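# Move a bottle from the crate onto the turntable

## Task

Lift a single bottle out of the blue crate and set it down upright on the rotating table. The crate must stay upright on the trolley, and the bottles left inside it must all still be standing. None of the bottles already travelling on the rotating table may be tipped over. At the end, the robot must not be in contact with any bottle or with the crate.

## Robot and tools

ROBOT. There are two six-joint arms, left_arm and right_arm, and each has a parallel gripper. Every per-joint list uses this order: waist, shoulder, elbow, wrist pitch, wrist yaw, wrist roll. Stated ranges in rad: waist -2.880 to 2.880, shoulder 0.000 to 3.142, elbow 0.000 to 3.019, wrist pitch -1.693 to 1.571, wrist yaw -1.571 to 1.571, wrist roll -2.094 to 2.094. A real end stop can sit up to 0.085 rad either side of the stated value.

FRAME. Positions are in metres in one scene frame. The origin sits at table-top height, halfway between the nominal arm bases. +z is up, +x reaches out over the table, and left_arm is on the +y side. This is not the same as image left or right. Each gripper has its own axes: its fingers point along +z and close along y. end_effector_position is the point between the pads, about 1 cm behind the tips, and it gets less accurate at long reach. A BASES line, if one appears, gives the calibrated base positions.

ROW FORMAT. Every command row is one flat list of 14 numbers in [-1, 1]. The first seven belong to left_arm (six joint values, then the opening) and the next seven to right_arm. All 14 are required even if only one arm moves. Joint values are offsets, not poses. They are scaled so that 1.0 equals 1.264 rad (waist), 1.32 (shoulder), 1.276 (elbow), 1.83 (wrist pitch), 6.358 (wrist yaw) or 7.625 (wrist roll). Offsets are counted from the "Joint targets" line as it stands when the action or move begins, not from the row before, so sending the same offset twice moves the joint twice. Sending 0 for every joint of an arm re-commands its current targets. The opening value is absolute: +1 is fully open (pad gap 0.094 m) and -1 is closed. To leave a gripper unchanged, resend its current command, because 0 means half-open.

execute_actions(actions, cameras). actions is a list of up to 15 actions, and each action is a list of up to 15 rows. Each row lasts one 1/30 s step. If an action has fewer than 15 rows, its last row repeats until 15 steps are done. An empty list only reports state and images. The whole call is rejected if a row is malformed, or if the first action would push a joint more than 0.085 rad past its range. A later action that does this is refused for both arms. cameras lists names from cam_high, cam_low, cam_left_wrist, cam_right_wrist. null or ["all"] gives every camera, [] gives none, and an unknown name voids the call.

move(target, speed, blend, opening_speed, blocking, cameras). Plans a joint-space path to an offset from the Joint targets. target is one 14-number row, or a list of up to 15 rows that differ only in their joint offsets, each measured from the same starting targets. speed is the top speed in rad/s of the joint with the furthest to travel: 0.01 to 2, default 0.5. It can be one value or one per segment. blend, in rad, rounds off intermediate waypoints. opening_speed (0.2 or more, in scale units per second) ramps the fingers instead of sending them at once. blocking=false returns after about 0.5 s; after that, call wait or stop before sending anything else. Paths are at least 0.5 s long and stop short beyond 10 s. They do not avoid obstacles or the other arm, and a gripper far from a rotating joint moves quickly. The "move:" line reports the outcome: done, off_target (a joint more than 0.035 rad off), moving, held or fault. It may add limits=held, and for each off arm it names the worst joint and the error. Being done does not prove there was no contact.

wait(seconds 0 to 10) lets the simulation run on the last commands and adds a "wait:" line. stop() brakes a running move, and it needs room to slow down. zoom_image(camera, region=[x0,y0,x1,y1]) magnifies part of a camera's latest image. All images are 896x504, and a region can be at most 504x504. finished_scene(scene, chance_done 1-99) closes the scene for good, so call it only once the goal is met and stable.

RESULT LINES. Joint positions and Joint velocities give one block per arm: six joints, then the pad gap. Joint targets is the base for your next offsets. Tool commands shows the current gripper commands. grip_measured uses the opening scale. With nothing held it reads up to about 1.6 mm wide. On a firm part it reads up to about 3 mm narrower than the part, and more on a round bottle. To grip, command a bit below the reading at first touch. Going about 0.11 below it gives a full squeeze of roughly 50–62 N per pad. To release, command well above the reading. "joint sent to its limit" means a joint was clamped at its real stop. "joint command not followed" means the clearance check altered targets, and that check does not keep the two grippers apart. Step readings list joint angles at some steps, and HELD marks steps that were held back. Joint torques (N m) carry offsets and noise. Joints 3 and 4 wrap at ±28, so a larger value shows with the opposite sign.

LIMITS ON MOTION. Each joint's target may only lead its measured angle by 0.264 (waist), 0.32, 0.276, 0.33, 0.701 or 1.97 rad. If the targets would put the gripper more than 110 mm from where it is, they are scaled back. Large offsets therefore take several actions, and very small ones may not start. If a contact drags an arm, command its targets back past its measured positions to stop it pushing.

CAUTIONS. Move slowly near bottles, the crate and the turning table. Fast contact, or a target set deep past the contact point, strikes or presses hard. Don't let arms collide with each other, because that can fail the scene. Don't drop the bottle, tip the crate, topple any standing bottle, or knock anything out of the work area. Expect occasional tugs on a held bottle. Holding loads, staying stretched out, or pushing into an unreachable pose heats the motors. A MOTOR HOT line appears at 85 °C, and at 100 °C that arm goes limp for 30–60 s or more, possibly with no warning. Finish with both grippers open and clear of every bottle and the crate.

Each tool is called after "Request:" as a command line: name --argument value for each argument, lists and objects as JSON in quotes; but a table of rows of numbers goes row by row, as --pt "numbers of a row", without its own name.

## Session

I'll start by reading the current state and camera views.

Request:
execute_actions --actions '[]'

Scene clock: 0.00 s.
left_arm: end_effector_position=(+0.7191, +0.4023, +0.1776) grip_measured=+1.000 end_effector_quat_wxyz=(+0.376, +0.095, +0.916, +0.099) | right_arm: end_effector_position=(+0.2268, +0.2610, +0.3170) grip_measured=+1.000 end_effector_quat_wxyz=(+0.455, -0.512, +0.620, +0.384)
Joint names: [waist, shoulder, elbow, wrist pitch, wrist yaw, wrist roll]
Joint positions: left_arm=[0.065 1.933 1.637 -0.478 -0.065 0.296 0.094] | right_arm=[1.013 1.194 0.882 -0.003 -0.343 -0.099 0.094]
Joint velocities: left_arm=[-0.005 -0.015 -0.002 -0.002 -0.066 -0.022 0] | right_arm=[0.005 -0.005 0.017 -0.002 0.007 -0.007 0]
Joint torques (N m): no reading
Motor temperatures (°C): left_arm=[39 30 36 25 33 31 34] | right_arm=[34 31 30 36 26 37 34]
Heat: left arm: hottest waist 39 °C; right arm: hottest wrist roll 37 °C.
Joint targets: left_arm=[0.065 1.926 1.669 -0.473 -0.065 0.296] | right_arm=[1.013 1.192 0.913 0.002 -0.343 -0.099]
Tool commands: left_gripper/opening=+1.0 right_gripper/opening=+1.0

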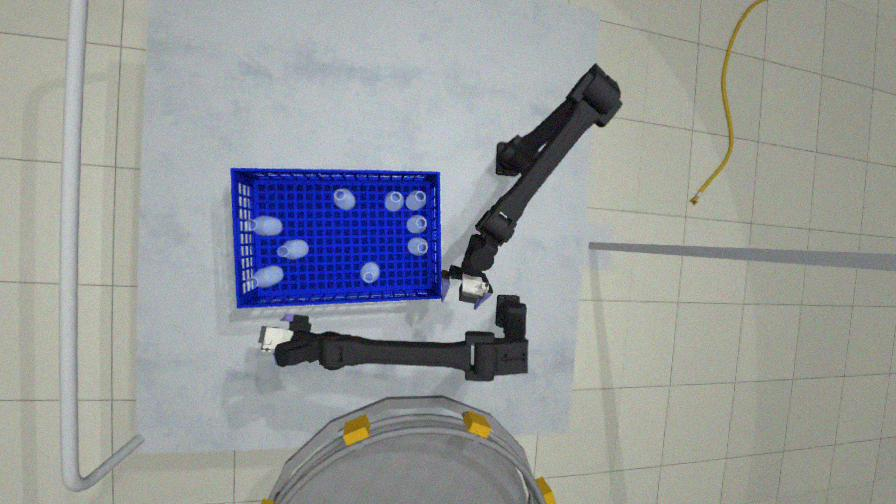

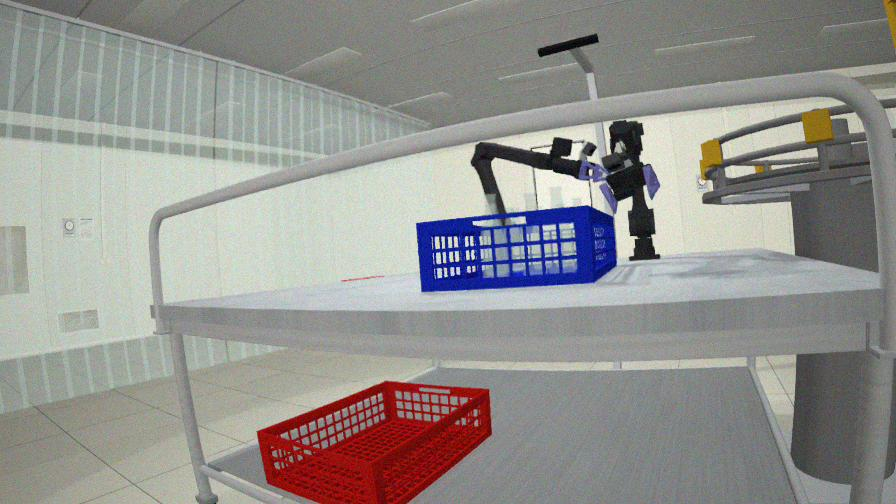

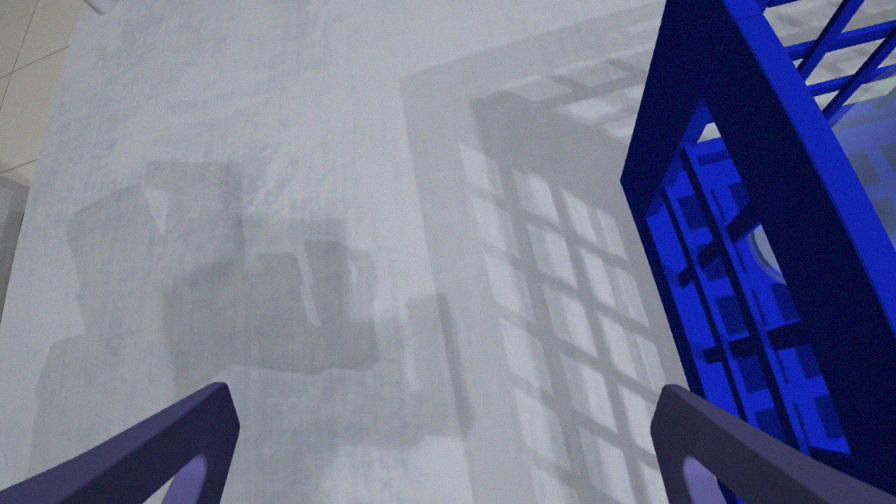

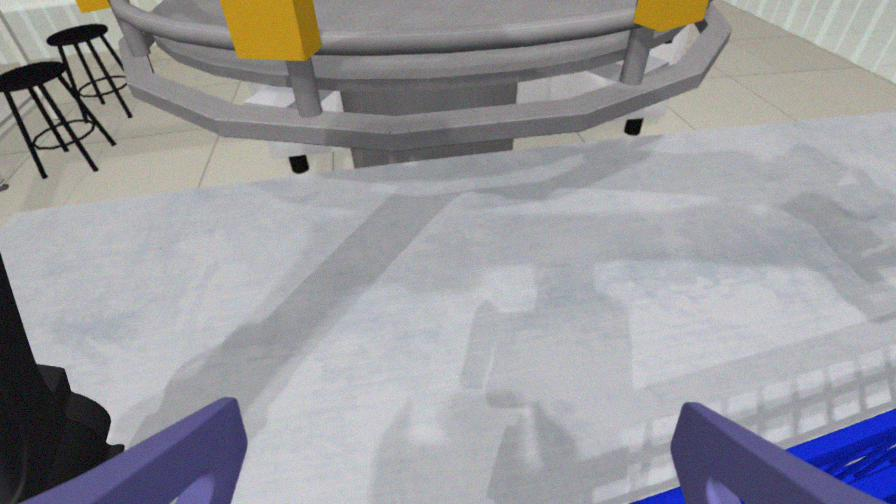

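Request:
zoom_image --camera "cam_high" --region '[220, 150, 460, 320]'

Request:
zoom_image --camera "cam_high" --region '[220, 290, 600, 504]'

Request:
zoom_image --camera "cam_low" --region '[392, 60, 896, 340]'

Scaled by 2.100 from the camera's 896x504 image, which has a finer 1280x720 frame.

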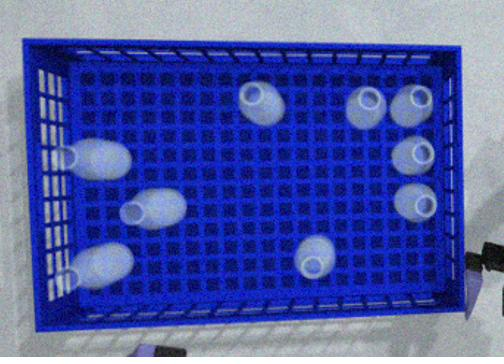

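Scaled by 1.326 from the camera's 896x504 image, which has a finer 1280x720 frame.

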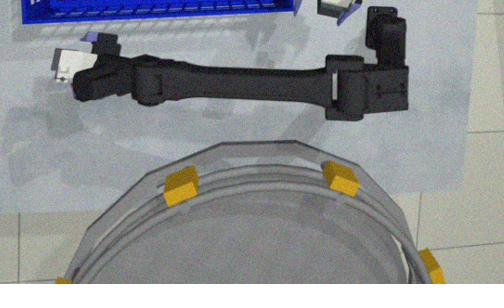

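Scaled by 1.000.

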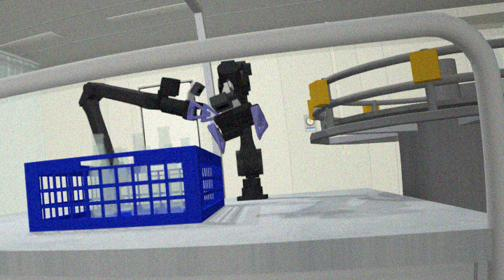

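Request:
move --target '[0, 0, 0, 0.2186, 0, 0, 1, 0, 0, 0, 0.2186, 0, 0, 1]' --speed 0.8 --cameras '["cam_left_wrist", "cam_right_wrist"]'

Scene clock: 49.20 s.
left_arm: end_effector_position=(+0.7710, +0.4056, +0.2567) grip_measured=+1.000 end_effector_quat_wxyz=(+0.544, +0.078, +0.826, +0.126) | right_arm: end_effector_position=(+0.2325, +0.2705, +0.4077) grip_measured=+1.000 end_effector_quat_wxyz=(+0.593, -0.465, +0.499, +0.429)
Joint names: [waist, shoulder, elbow, wrist pitch, wrist yaw, wrist roll]
Joint positions: left_arm=[0.065 1.933 1.637 -0.09 -0.065 0.296 0.094] | right_arm=[1.013 1.194 0.882 0.386 -0.343 -0.099 0.094]
Joint velocities: left_arm=[0.005 -0.005 0.012 -0.002 0.037 -0.022 0] | right_arm=[-0.005 -0.005 -0.012 0.002 -0.022 0.051 0]
Joint torques (N m): left_arm=[-1.55 -20.48 10.88 2.74 -0.04 -0.17] | right_arm=[-0.62 -6.36 13.18 2.17 -0.15 0.13]
Motor temperatures (°C): left_arm=[38 34 48 25 32 29 32] | right_arm=[33 32 44 36 26 34 31]
Heat: left arm: hottest elbow 48 °C; right arm: hottest elbow 44 °C.
Joint targets: left_arm=[0.065 1.926 1.669 -0.073 -0.065 0.296] | right_arm=[1.013 1.192 0.913 0.402 -0.343 -0.099]
move: done
Images, in order (width x height): cam_left_wrist 896x504, cam_right_wrist 896x504.

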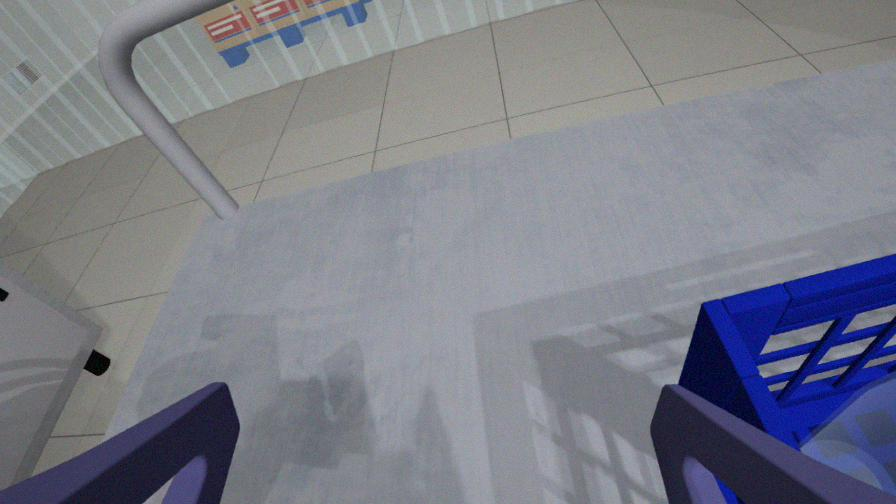

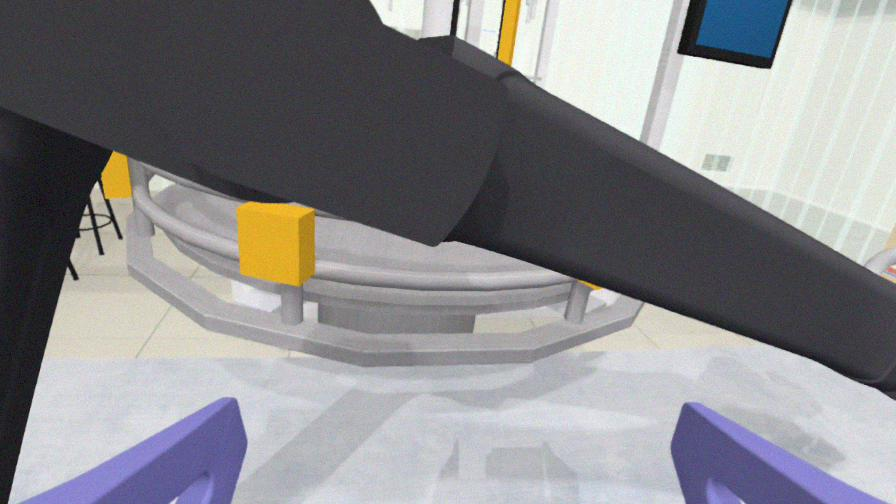

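Request:
move --target '[0, -0.2273, 0, 0, 0, 0, 1, 0, 0, 0.2351, 0, 0, 0, 1]' --speed 0.8 --cameras '[]'

Request:
move --target '[0, 0, -0.3135, 0, 0, 0, 1, 0, 0.15, 0, 0, 0, 0, 1]' --speed 0.8 --cameras '[]'

Request:
move --target '[0.3165, 0, 0, 0, 0, 0, 1, -0.3165, 0, 0, 0, 0, 0, 1]' --speed 0.8 --cameras '["cam_high", "cam_left_wrist", "cam_right_wrist"]'

Scene clock: 61.87 s.
left_arm: end_effector_position=(+0.7310, +0.4031, +0.4119) grip_measured=+1.000 end_effector_quat_wxyz=(+0.626, +0.069, +0.765, +0.139) | right_arm: end_effector_position=(+0.2323, +0.2700, +0.4057) grip_measured=+1.000 end_effector_quat_wxyz=(+0.592, -0.465, +0.500, +0.428)
Joint names: [waist, shoulder, elbow, wrist pitch, wrist yaw, wrist roll]
Joint positions: left_arm=[0.065 1.735 1.637 -0.083 -0.065 0.296 0.094] | right_arm=[1.013 1.193 0.878 0.387 -0.343 -0.099 0.094]
Joint velocities: left_arm=[-0.005 0.005 -0.007 0.022 0.022 -0.051 0] | right_arm=[0.005 0.005 -0.007 -0.002 0.007 -0.022 0]
Joint torques (N m): left_arm=[-1.67 -17.38 11.3 2.44 0 -0.15] | right_arm=[-0.56 -6.18 10.97 1.62 -0.15 0.14]
Motor temperatures (°C): left_arm=[38 35 50 25 31 29 31] | right_arm=[33 32 45 36 26 34 31]
Heat: left arm: hottest elbow 50 °C; right arm: hottest elbow 45 °C.
Joint targets: left_arm=[0.065 1.738 1.669 -0.073 -0.065 0.296] | right_arm=[1.013 1.194 0.883 0.387 -0.343 -0.099]
move: held (right_arm; a check stopped the path), off_target (left_arm; braked when a check withheld steps of right_arm); limits=held; left_arm: the shoulder is farthest, 0.109 rad from its target; right_arm: the elbow is farthest, 0.335 rad from its target
joint command not followed: on one or more control steps a check withheld the commanded joint targets of the right arm, and it was not sent them on those steps.
cause: the commanded joint targets, or the way to them, would bring a part of the robot too close to another arm (this arm's fingers and the left arm's forearm (the part past the elbow), where that arm would come to rest).
No camera images: "cameras" was empty.

Scene clock: 62.93 s.
left_arm: end_effector_position=(+0.6569, +0.3984, +0.1746) grip_measured=+1.000 end_effector_quat_wxyz=(+0.464, +0.087, +0.875, +0.113) | right_arm: end_effector_position=(+0.2542, +0.3067, +0.2953) grip_measured=+1.000 end_effector_quat_wxyz=(+0.522, -0.492, +0.565, +0.407)
Joint names: [waist, shoulder, elbow, wrist pitch, wrist yaw, wrist roll]
Joint positions: left_arm=[0.065 1.751 1.254 -0.081 -0.065 0.296 0.094] | right_arm=[1.013 1.391 0.873 0.387 -0.343 -0.099 0.094]
Joint velocities: left_arm=[-0.015 -0.005 0.002 0.022 -0.037 -0.051 0] | right_arm=[-0.005 -0.024 -0.002 0.007 0.081 -0.051 0]
Joint torques (N m): left_arm=[-1.73 -17.08 8.98 2.11 -0.02 -0.16] | right_arm=[-0.62 -7.94 10.65 1.65 -0.19 0.13]
Motor temperatures (°C): left_arm=[38 35 50 25 31 29 31] | right_arm=[32 32 45 36 26 34 31]
Heat: left arm: hottest elbow 50 °C; right arm: hottest elbow 45 °C.
Joint targets: left_arm=[0.065 1.738 1.269 -0.073 -0.065 0.296] | right_arm=[1.013 1.392 0.883 0.387 -0.343 -0.099]
move: done
No camera images: "cameras" was empty.

Scene clock: 63.97 s.
left_arm: end_effector_position=(+0.6130, +0.5929, +0.1772) grip_measured=+0.997 end_effector_quat_wxyz=(+0.450, -0.038, +0.877, +0.163) | right_arm: end_effector_position=(+0.4399, +0.1691, +0.2953) grip_measured=+1.000 end_effector_quat_wxyz=(+0.592, -0.372, +0.651, +0.296)
Joint names: [waist, shoulder, elbow, wrist pitch, wrist yaw, wrist roll]
Joint positions: left_arm=[0.36 1.747 1.254 -0.08 -0.029 0.286 0.094] | right_arm=[0.619 1.391 0.873 0.387 -0.342 -0.099 0.094]
Joint velocities: left_arm=[-0.024 -0.005 0.017 -0.002 -0.022 0.007 0.001] | right_arm=[-0.015 -0.015 0.007 -0.007 0.051 -0.037 0]
Joint torques (N m): left_arm=[6.12 -17.14 9.14 2.1 -1.59 -0.01] | right_arm=[-1.08 -8 10.63 1.65 -0.22 0.13]
Motor temperatures (°C): left_arm=[38 35 50 25 31 29 31] | right_arm=[32 32 45 36 26 34 31]
Heat: left arm: hottest elbow 50 °C; right arm: hottest elbow 45 °C.
Joint targets: left_arm=[0.465 1.738 1.269 -0.073 -0.065 0.296] | right_arm=[0.613 1.392 0.883 0.387 -0.343 -0.099]
move: off_target (left_arm); left_arm: the waist is farthest, 0.105 rad from its target
Images, in order (width x height): cam_high 896x504, cam_left_wrist 896x504, cam_right_wrist 896x504.

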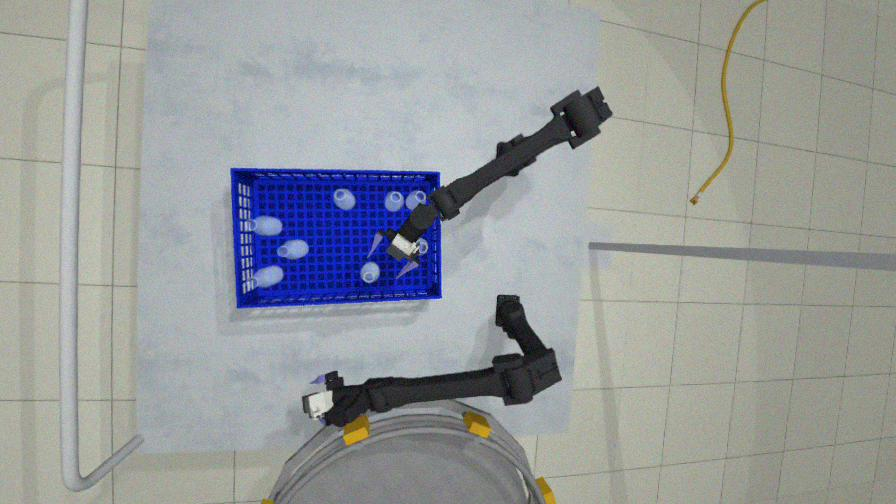

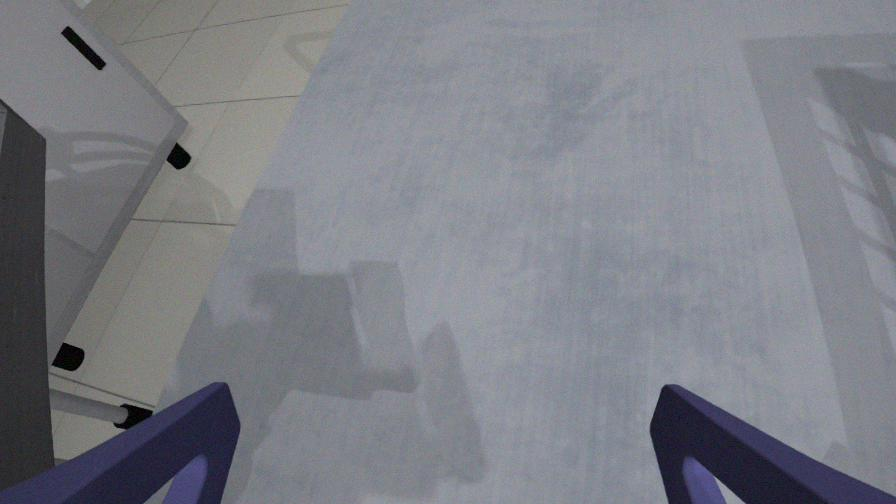

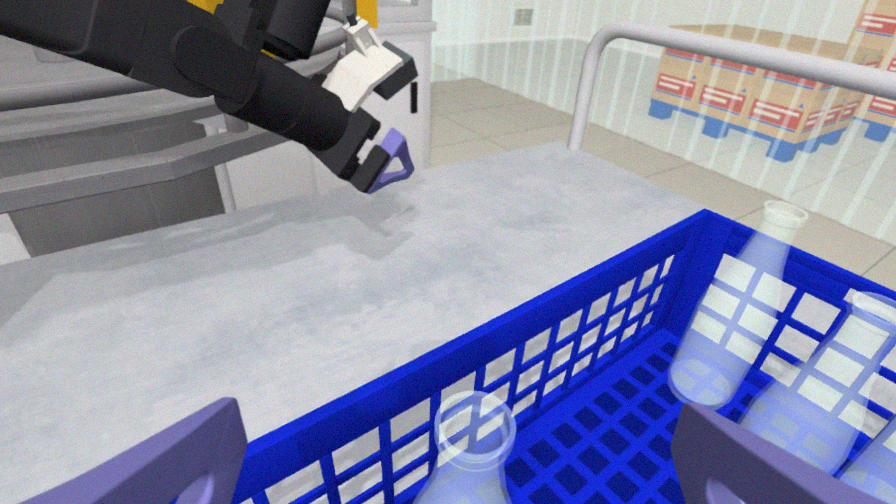

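Request:
move --target '[-0.3165, 0, 0, 0, 0, 0, 1, 0, 0, 0, 0, 0, 0, 1]' --speed 0.8 --cameras '[]'

Scene clock: 68.43 s.
left_arm: end_effector_position=(+0.6564, +0.4004, +0.1773) grip_measured=+0.998 end_effector_quat_wxyz=(+0.466, +0.082, +0.874, +0.112) | right_arm: end_effector_position=(+0.4399, +0.1691, +0.2953) grip_measured=+1.000 end_effector_quat_wxyz=(+0.592, -0.372, +0.651, +0.296)
Joint names: [waist, shoulder, elbow, wrist pitch, wrist yaw, wrist roll]
Joint positions: left_arm=[0.068 1.747 1.254 -0.08 -0.064 0.287 0.094] | right_arm=[0.619 1.391 0.873 0.387 -0.342 -0.099 0.094]
Joint velocities: left_arm=[0.005 -0.015 -0.002 -0.002 0.022 -0.095 0] | right_arm=[0.005 -0.015 -0.027 0.012 -0.007 0.051 0]
Joint torques (N m): left_arm=[-1.85 -17.26 8.85 2 -0.08 -0.07] | right_arm=[-1.14 -7.94 10.65 1.65 -0.22 0.13]
Motor temperatures (°C): left_arm=[38 36 49 25 32 29 31] | right_arm=[32 32 44 35 26 34 31]
Heat: left arm: hottest elbow 49 °C; right arm: hottest elbow 44 °C.
Joint targets: left_arm=[0.065 1.738 1.269 -0.073 -0.065 0.296] | right_arm=[0.613 1.392 0.883 0.387 -0.343 -0.099]
move: done
No camera images: "cameras" was empty.

Request:
move --target '[0, -0.3788, 0, 0, 0, 0, 1, 0, -0.2273, 0, 0, 0, 0, 1]' --speed 0.8 --cameras '[]'

Request:
move --target '[0.5538, 0, 0, 0, 0, 0, 1, 0, 0, 0.2, 0, 0, 0, 1]' --speed 0.8 --cameras '["cam_high", "cam_left_wrist"]'

Scene clock: 113.37 s.
left_arm: end_effector_position=(+0.5484, +0.3931, +0.4976) grip_measured=+0.998 end_effector_quat_wxyz=(+0.667, +0.059, +0.729, +0.142) | right_arm: end_effector_position=(+0.3812, +0.1256, +0.4534) grip_measured=+1.000 end_effector_quat_wxyz=(+0.696, -0.350, +0.547, +0.306)
Joint names: [waist, shoulder, elbow, wrist pitch, wrist yaw, wrist roll]
Joint positions: left_arm=[0.068 1.239 1.249 -0.08 -0.064 0.287 0.094] | right_arm=[0.619 1.093 0.873 0.387 -0.342 -0.099 0.094]
Joint velocities: left_arm=[-0.005 -0.005 -0.012 -0.002 -0.022 -0.066 0] | right_arm=[-0.005 -0.005 -0.002 -0.007 0.022 -0.037 0]
Joint torques (N m): left_arm=[-1.96 -10.34 10.32 2.17 -0.08 -0.07] | right_arm=[-1.08 -5.3 11.58 1.57 -0.16 0.14]
Motor temperatures (°C): left_arm=[38 36 48 25 30 27 30] | right_arm=[32 32 41 35 25 32 29]
Heat: left arm: hottest elbow 48 °C; right arm: hottest elbow 41 °C.
Joint targets: left_arm=[0.065 1.238 1.269 -0.073 -0.065 0.296] | right_arm=[0.613 1.092 0.883 0.387 -0.342 -0.099]
move: done
No camera images: "cameras" was empty.

Scene clock: 116.23 s.
left_arm: end_effector_position=(+0.3769, +0.7621, +0.4976) grip_measured=+0.998 end_effector_quat_wxyz=(+0.577, -0.196, +0.704, +0.364) | right_arm: end_effector_position=(+0.3780, +0.1232, +0.5808) grip_measured=+1.000 end_effector_quat_wxyz=(+0.760, -0.331, +0.466, +0.309)
Joint names: [waist, shoulder, elbow, wrist pitch, wrist yaw, wrist roll]
Joint positions: left_arm=[0.772 1.239 1.249 -0.08 -0.065 0.287 0.094] | right_arm=[0.619 1.093 1.083 0.387 -0.342 -0.099 0.094]
Joint velocities: left_arm=[-0.015 0.005 -0.007 0.017 0.022 -0.022 -0.001] | right_arm=[-0.024 0.015 -0.007 0.017 0.037 0.022 0]
Joint torques (N m): left_arm=[-2.08 -11.05 10.44 2.19 -0.03 -0.07] | right_arm=[-1.03 -5.3 15.39 1.43 -0.11 0.14]
Motor temperatures (°C): left_arm=[38 35 48 25 30 27 30] | right_arm=[32 31 42 35 25 32 29]
Heat: left arm: hottest elbow 48 °C; right arm: hottest elbow 42 °C.
Joint targets: left_arm=[0.765 1.238 1.269 -0.073 -0.065 0.296] | right_arm=[0.613 1.092 1.138 0.387 -0.342 -0.099]
move: off_target (right_arm); right_arm: the elbow is farthest, 0.055 rad from its target
Images, in order (width x height): cam_high 896x504, cam_left_wrist 896x504.

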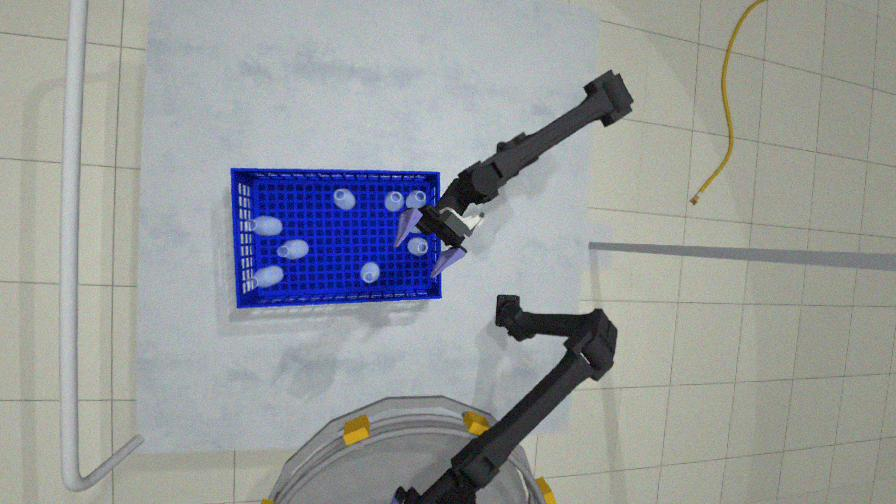

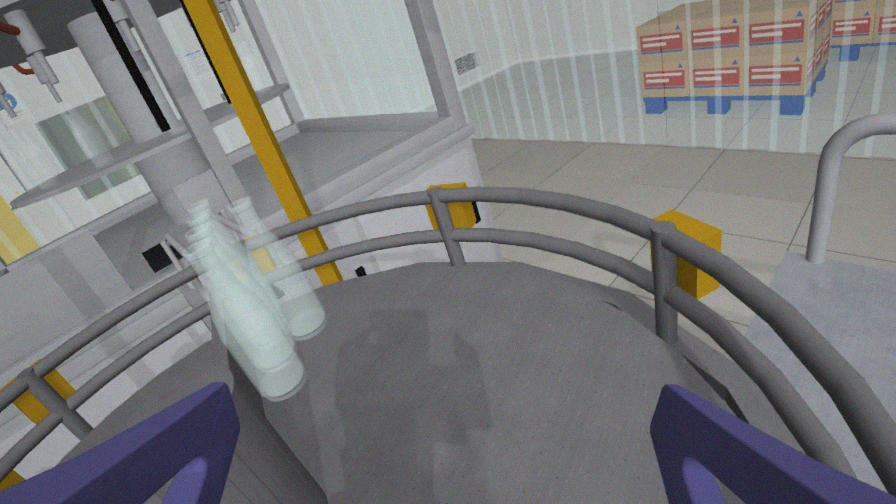

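Request:
zoom_image --camera "cam_left_wrist" --region '[100, 150, 604, 504]'

Request:
zoom_image --camera "cam_left_wrist" --region '[0, 150, 400, 504]'

Request:
wait --seconds 1.0 --cameras '["cam_left_wrist", "cam_right_wrist"]'

Scaled by 1.000.

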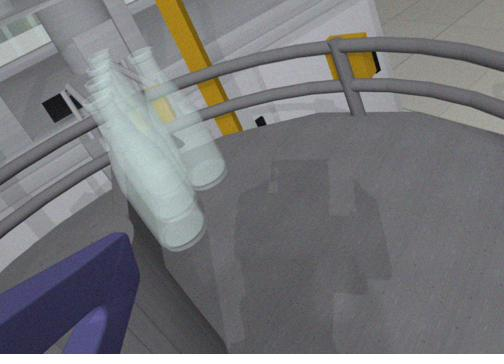

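Scaled by 1.260 from the camera's 896x504 image, which has a finer 1280x720 frame.

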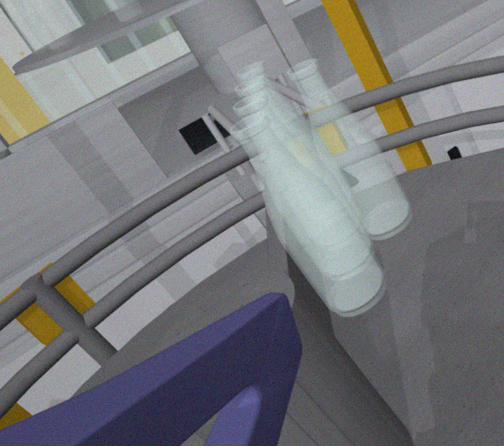

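Scene clock: 121.47 s.
left_arm: end_effector_position=(+0.3772, +0.7617, +0.4976) grip_measured=+0.998 end_effector_quat_wxyz=(+0.577, -0.196, +0.704, +0.364) | right_arm: end_effector_position=(+0.3780, +0.1232, +0.5808) grip_measured=+1.000 end_effector_quat_wxyz=(+0.760, -0.331, +0.466, +0.309)
Joint names: [waist, shoulder, elbow, wrist pitch, wrist yaw, wrist roll]
Joint positions: left_arm=[0.771 1.239 1.249 -0.08 -0.065 0.287 0.094] | right_arm=[0.619 1.093 1.083 0.387 -0.342 -0.099 0.094]
Joint velocities: left_arm=[-0.015 0.015 -0.002 -0.002 0.007 -0.051 0] | right_arm=[-0.005 -0.005 -0.012 -0.002 -0.022 -0.051 0]
Joint torques (N m): left_arm=[-1.79 -9.99 10.54 2.4 -0.04 -0.04] | right_arm=[-1.08 -5.3 15.35 1.43 -0.11 0.14]
Motor temperatures (°C): left_arm=[38 35 49 25 30 27 30] | right_arm=[32 31 44 35 25 32 29]
Heat: left arm: hottest elbow 49 °C; right arm: hottest elbow 44 °C.
Joint targets: left_arm=[0.765 1.238 1.269 -0.073 -0.065 0.296] | right_arm=[0.613 1.092 1.138 0.387 -0.342 -0.099]
Tool commands: left_gripper/opening=+1.0 right_gripper/opening=+1.0
wait: 1.00 s; at rest from the start
Images, in order (width x height): cam_left_wrist 896x504, cam_right_wrist 896x504.

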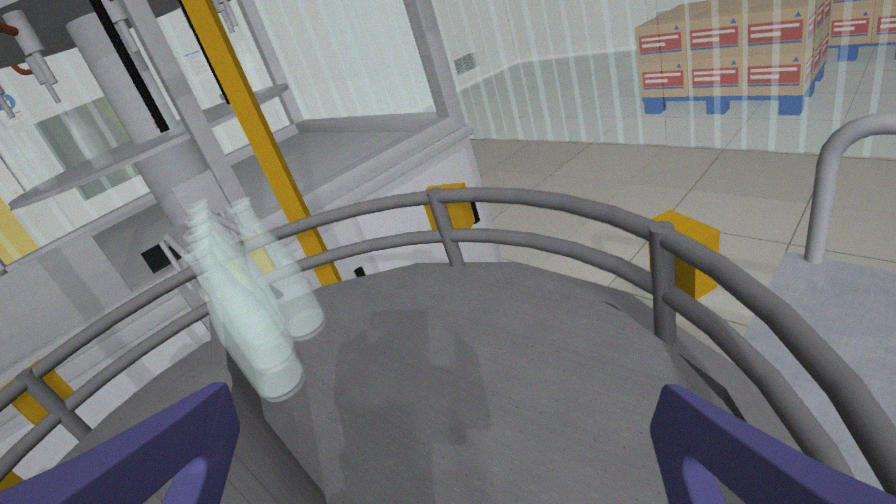

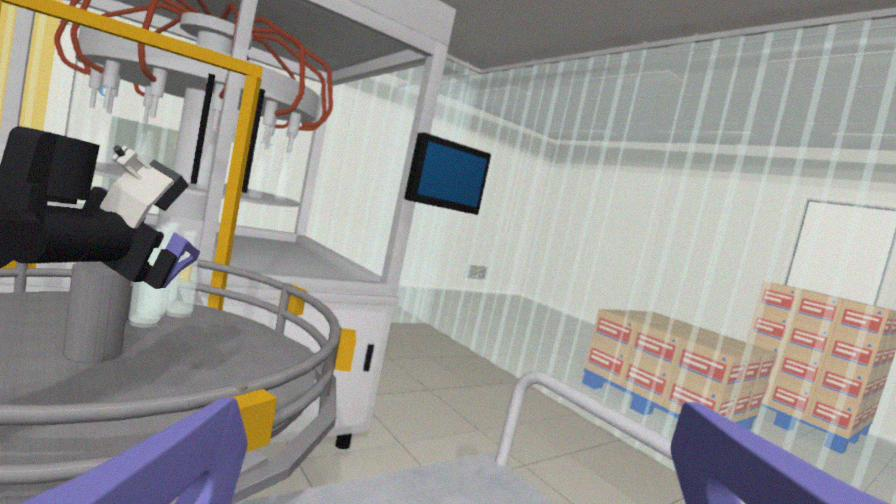

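Request:
zoom_image --camera "cam_left_wrist" --region '[180, 180, 430, 420]'

Request:
wait --seconds 2.0 --cameras '["cam_left_wrist"]'

Request:
zoom_image --camera "cam_left_wrist" --region '[180, 180, 430, 420]'

Scaled by 2.016 from the camera's 896x504 image, which has a finer 1280x720 frame.

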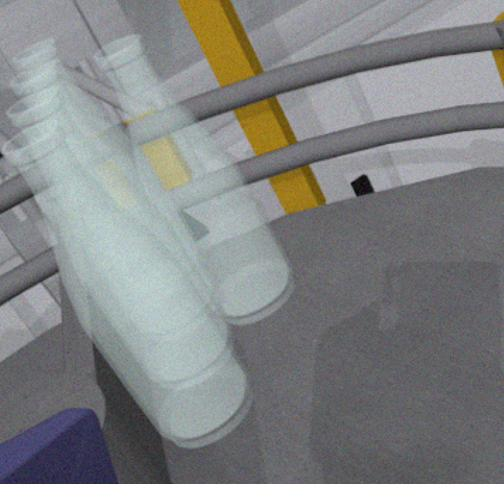

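Scene clock: 128.50 s.
left_arm: end_effector_position=(+0.3772, +0.7617, +0.4976) grip_measured=+0.998 end_effector_quat_wxyz=(+0.577, -0.196, +0.704, +0.364) | right_arm: end_effector_position=(+0.3780, +0.1232, +0.5808) grip_measured=+1.000 end_effector_quat_wxyz=(+0.760, -0.331, +0.466, +0.309)
Joint names: [waist, shoulder, elbow, wrist pitch, wrist yaw, wrist roll]
Joint positions: left_arm=[0.771 1.239 1.249 -0.08 -0.065 0.287 0.094] | right_arm=[0.619 1.093 1.083 0.387 -0.342 -0.099 0.094]
Joint velocities: left_arm=[-0.015 -0.005 -0.022 -0.017 -0.066 0.022 -0.001] | right_arm=[-0.005 -0.005 0.027 -0.007 -0.037 -0.007 0]
Joint torques (N m): left_arm=[-2.49 -10.29 10.47 2.24 -0.05 -0.06] | right_arm=[-1.08 -5.36 15.36 1.44 -0.11 0.14]
Motor temperatures (°C): left_arm=[38 35 50 25 30 27 29] | right_arm=[32 31 46 35 25 32 29]
Heat: left arm: hottest elbow 50 °C; right arm: hottest elbow 46 °C.
Joint targets: left_arm=[0.765 1.238 1.269 -0.073 -0.065 0.296] | right_arm=[0.613 1.092 1.138 0.387 -0.342 -0.099]
Tool commands: left_gripper/opening=+1.0 right_gripper/opening=+1.0
wait: 2.00 s; at rest from the start
Images, in order (width x height): cam_left_wrist 896x504.

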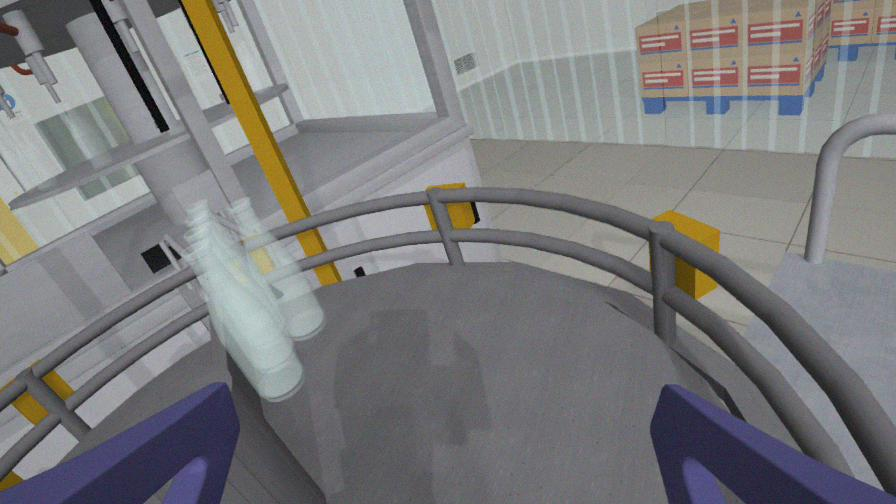

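Scaled by 2.016 from the camera's 896x504 image, which has a finer 1280x720 frame.

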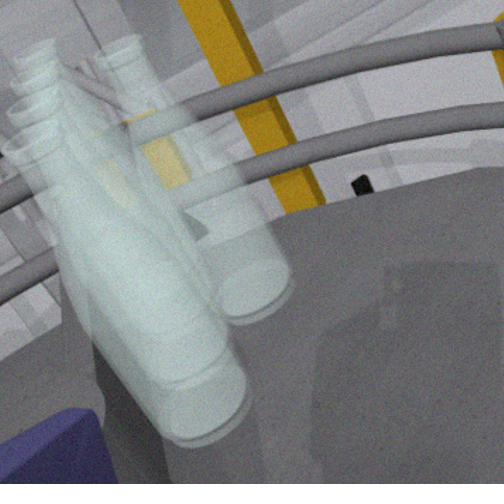

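Request:
zoom_image --camera "cam_left_wrist" --region '[400, 254, 652, 396]'

Request:
wait --seconds 0.5 --cameras '["cam_left_wrist"]'

Request:
zoom_image --camera "cam_left_wrist" --region '[400, 254, 652, 396]'

Scaled by 2.000 from the camera's 896x504 image, which has a finer 1280x720 frame.

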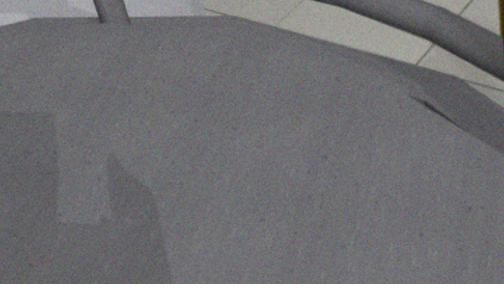

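Scene clock: 135.07 s.
left_arm: end_effector_position=(+0.3772, +0.7617, +0.4976) grip_measured=+0.998 end_effector_quat_wxyz=(+0.577, -0.196, +0.704, +0.364) | right_arm: end_effector_position=(+0.3780, +0.1232, +0.5808) grip_measured=+1.000 end_effector_quat_wxyz=(+0.760, -0.331, +0.466, +0.309)
Joint names: [waist, shoulder, elbow, wrist pitch, wrist yaw, wrist roll]
Joint positions: left_arm=[0.771 1.239 1.249 -0.08 -0.065 0.287 0.094] | right_arm=[0.619 1.093 1.083 0.387 -0.342 -0.099 0.094]
Joint velocities: left_arm=[-0.024 -0.015 -0.012 -0.007 -0.007 0.037 0] | right_arm=[-0.005 0.005 0.007 -0.012 -0.051 -0.037 0]
Joint torques (N m): left_arm=[-1.79 -10.11 10.56 2.32 -0.05 -0.04] | right_arm=[-1.03 -5.36 15.36 1.44 -0.12 0.14]
Motor temperatures (°C): left_arm=[38 34 50 25 29 27 29] | right_arm=[32 31 47 34 25 31 28]
Heat: left arm: hottest elbow 50 °C; right arm: hottest elbow 47 °C.
Joint targets: left_arm=[0.765 1.238 1.269 -0.073 -0.065 0.296] | right_arm=[0.613 1.092 1.138 0.387 -0.342 -0.099]
Tool commands: left_gripper/opening=+1.0 right_gripper/opening=+1.0
wait: 0.50 s; at rest from the start
Images, in order (width x height): cam_left_wrist 896x504.

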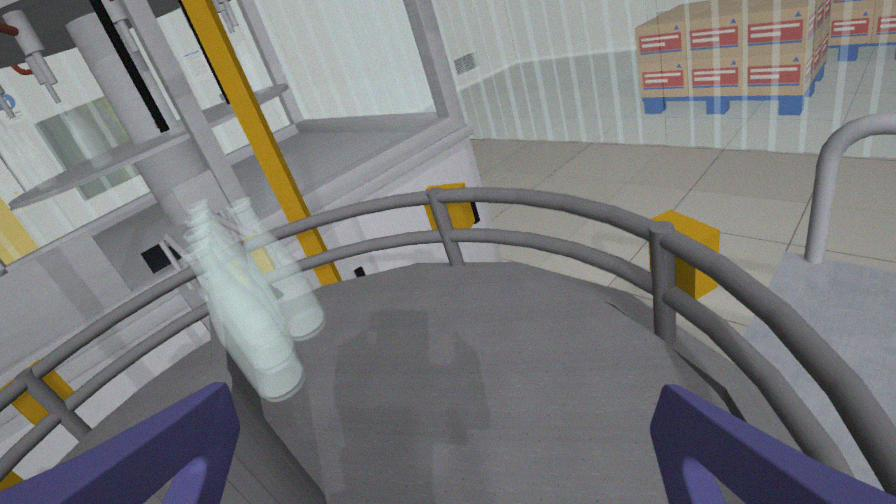

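Scaled by 2.000 from the camera's 896x504 image, which has a finer 1280x720 frame.

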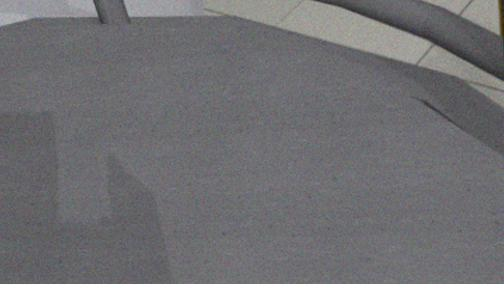

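Request:
wait --seconds 0.2 --cameras '["cam_left_wrist"]'

Request:
zoom_image --camera "cam_left_wrist" --region '[300, 254, 700, 504]'

Request:
wait --seconds 0.5 --cameras '["cam_left_wrist"]'

Request:
zoom_image --camera "cam_left_wrist" --region '[300, 254, 700, 504]'

Scene clock: 146.27 s.
left_arm: end_effector_position=(+0.3772, +0.7617, +0.4976) grip_measured=+0.998 end_effector_quat_wxyz=(+0.577, -0.196, +0.704, +0.364) | right_arm: end_effector_position=(+0.3780, +0.1232, +0.5808) grip_measured=+1.000 end_effector_quat_wxyz=(+0.760, -0.331, +0.466, +0.309)
Joint names: [waist, shoulder, elbow, wrist pitch, wrist yaw, wrist roll]
Joint positions: left_arm=[0.771 1.239 1.249 -0.08 -0.065 0.287 0.094] | right_arm=[0.619 1.093 1.083 0.387 -0.342 -0.099 0.094]
Joint velocities: left_arm=[-0.005 -0.005 0.002 -0.007 -0.007 -0.022 -0.001] | right_arm=[-0.015 -0.015 -0.012 -0.012 0.037 -0.081 0]
Joint torques (N m): left_arm=[-2.2 -9.82 10.39 2.28 -0.03 -0.09] | right_arm=[-1.08 -5.36 15.35 1.44 -0.11 0.14]
Motor temperatures (°C): left_arm=[37 34 51 25 29 27 29] | right_arm=[32 31 50 34 25 31 28]
Heat: left arm: hottest elbow 51 °C; right arm: hottest elbow 50 °C.
Joint targets: left_arm=[0.765 1.238 1.269 -0.073 -0.065 0.296] | right_arm=[0.613 1.092 1.138 0.387 -0.342 -0.099]
Tool commands: left_gripper/opening=+1.0 right_gripper/opening=+1.0
wait: 0.20 s; at rest from the start
Images, in order (width x height): cam_left_wrist 896x504.

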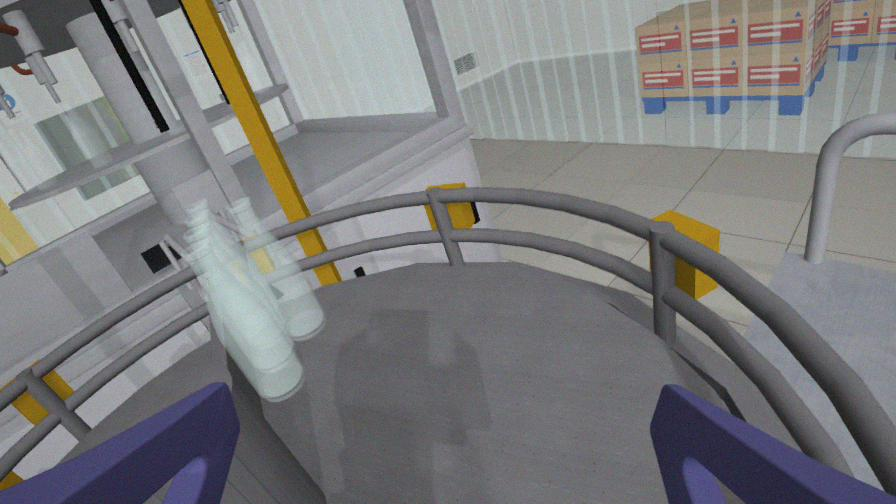

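Scaled by 1.260 from the camera's 896x504 image, which has a finer 1280x720 frame.

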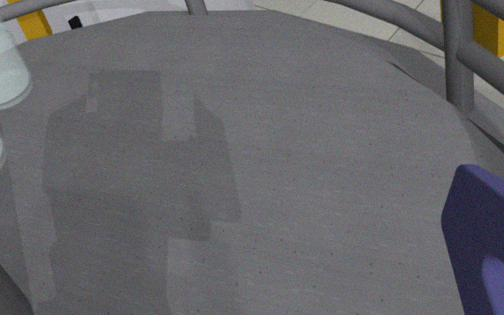

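Scene clock: 146.77 s.
left_arm: end_effector_position=(+0.3772, +0.7617, +0.4976) grip_measured=+0.998 end_effector_quat_wxyz=(+0.577, -0.196, +0.704, +0.364) | right_arm: end_effector_position=(+0.3780, +0.1232, +0.5808) grip_measured=+1.000 end_effector_quat_wxyz=(+0.760, -0.331, +0.466, +0.309)
Joint names: [waist, shoulder, elbow, wrist pitch, wrist yaw, wrist roll]
Joint positions: left_arm=[0.771 1.239 1.249 -0.08 -0.065 0.287 0.094] | right_arm=[0.619 1.093 1.083 0.387 -0.342 -0.099 0.094]
Joint velocities: left_arm=[-0.015 -0.005 -0.007 0.002 -0.022 0.007 0] | right_arm=[-0.005 -0.005 -0.002 -0.022 -0.007 0.037 0]
Joint torques (N m): left_arm=[-2.73 -9.99 10.43 2.25 -0.02 -0.1] | right_arm=[-1.08 -5.36 15.36 1.44 -0.11 0.14]
Motor temperatures (°C): left_arm=[37 34 51 24 29 27 29] | right_arm=[32 31 50 34 25 31 28]
Heat: left arm: hottest elbow 51 °C; right arm: hottest elbow 50 °C.
Joint targets: left_arm=[0.765 1.238 1.269 -0.073 -0.065 0.296] | right_arm=[0.613 1.092 1.138 0.387 -0.342 -0.099]
Tool commands: left_gripper/opening=+1.0 right_gripper/opening=+1.0
wait: 0.50 s; at rest by 0.17 s
Images, in order (width x height): cam_left_wrist 896x504.

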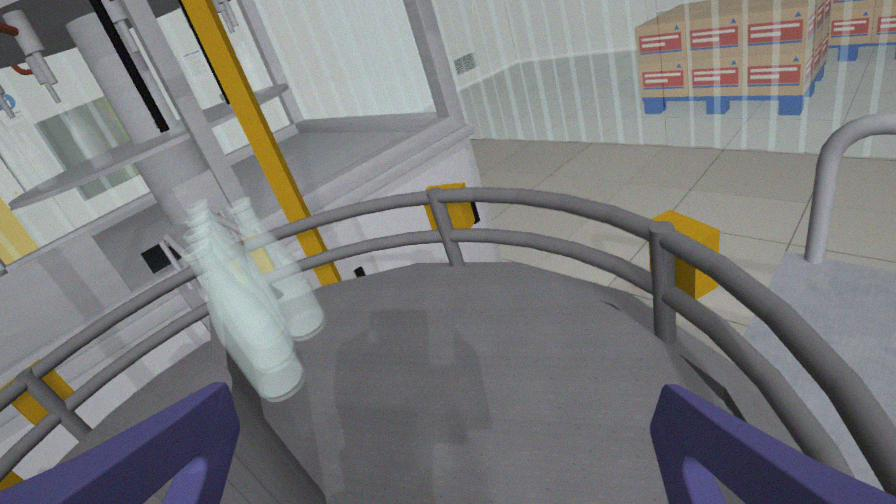

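Scaled by 1.260 from the camera's 896x504 image, which has a finer 1280x720 frame.

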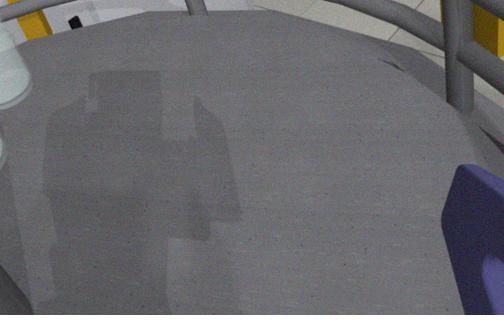

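Request:
move --target '[0, 0, 0, 0, 0, -0.0388, 1, 0.2223, -0.0697, 0.8323, -1.0393, 0.054, 0.013, 1]' --speed 1.0 --cameras '["cam_left_wrist", "cam_right_wrist"]'

Request:
move --target '[0, 0, 0, -0.1366, 0, 0, 1, 0, 0, 0, 0, 0, 0, 1]' --speed 0.8 --cameras '["cam_left_wrist", "cam_high"]'

every number of target must lie in its column's range; nothing of the call was run
Scene clock: 183.33 s.
left_arm: end_effector_position=(+0.3772, +0.7617, +0.4976) grip_measured=+0.998 end_effector_quat_wxyz=(+0.577, -0.196, +0.704, +0.364) | right_arm: end_effector_position=(+0.3780, +0.1232, +0.5808) grip_measured=+1.000 end_effector_quat_wxyz=(+0.760, -0.331, +0.466, +0.309)
Joint names: [waist, shoulder, elbow, wrist pitch, wrist yaw, wrist roll]
Joint positions: left_arm=[0.771 1.239 1.249 -0.08 -0.065 0.287 0.094] | right_arm=[0.619 1.093 1.083 0.387 -0.342 -0.099 0.094]
Joint velocities: left_arm=[0.005 -0.015 0.022 0.012 -0.007 0.022 -0.001] | right_arm=[-0.005 -0.024 -0.002 -0.002 -0.022 -0.007 0]
Joint torques (N m): left_arm=[-2.43 -10.81 10.45 2.35 -0.02 -0.04] | right_arm=[-1.08 -5.36 15.38 1.46 -0.11 0.14]
Motor temperatures (°C): left_arm=[37 33 53 24 29 26 28] | right_arm=[31 30 55 34 25 30 27]
Heat: left arm: hottest elbow 53 °C; right arm: hottest elbow 55 °C.
Joint targets: left_arm=[0.765 1.238 1.269 -0.073 -0.065 0.296] | right_arm=[0.613 1.092 1.138 0.387 -0.342 -0.099]
Tool commands: left_gripper/opening=+1.0 right_gripper/opening=+1.0

Scene clock: 184.37 s.
left_arm: end_effector_position=(+0.3693, +0.7541, +0.4404) grip_measured=+0.998 end_effector_quat_wxyz=(+0.497, -0.211, +0.779, +0.320) | right_arm: end_effector_position=(+0.3780, +0.1232, +0.5808) grip_measured=+1.000 end_effector_quat_wxyz=(+0.760, -0.331, +0.466, +0.309)
Joint names: [waist, shoulder, elbow, wrist pitch, wrist yaw, wrist roll]
Joint positions: left_arm=[0.771 1.239 1.249 -0.318 -0.065 0.287 0.094] | right_arm=[0.619 1.093 1.083 0.387 -0.342 -0.099 0.094]
Joint velocities: left_arm=[0.015 -0.015 -0.012 -0.027 0.022 -0.022 -0.001] | right_arm=[-0.015 0.005 -0.012 0.002 -0.007 0.037 0]
Joint torques (N m): left_arm=[-2.32 -10.05 10.47 1.73 -0.06 -0.04] | right_arm=[-1.08 -5.36 15.35 1.43 -0.11 0.15]
Motor temperatures (°C): left_arm=[37 33 53 24 29 26 28] | right_arm=[31 30 55 34 25 30 27]
Heat: left arm: hottest elbow 53 °C; right arm: hottest elbow 55 °C.
Joint targets: left_arm=[0.765 1.238 1.269 -0.323 -0.065 0.296] | right_arm=[0.613 1.092 1.138 0.387 -0.342 -0.099]
move: off_target (right_arm); right_arm: the elbow is farthest, 0.055 rad from its target
Images, in order (width x height): cam_high 896x504, cam_left_wrist 896x504.

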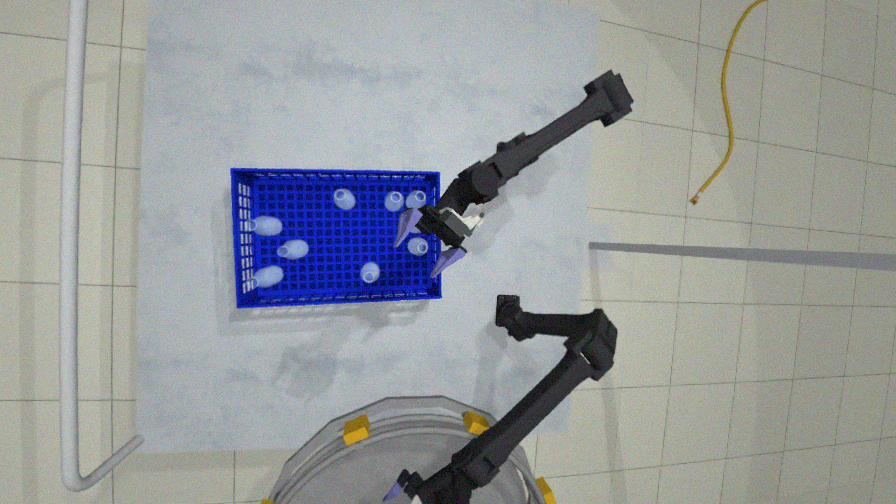

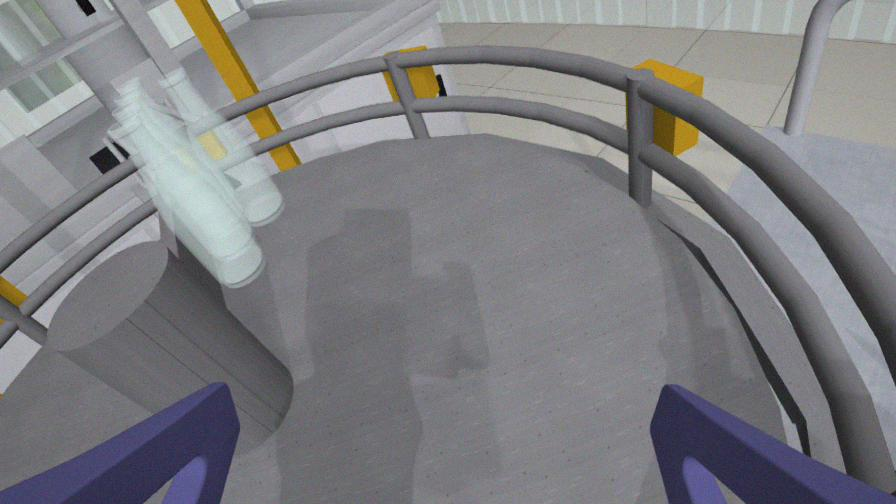

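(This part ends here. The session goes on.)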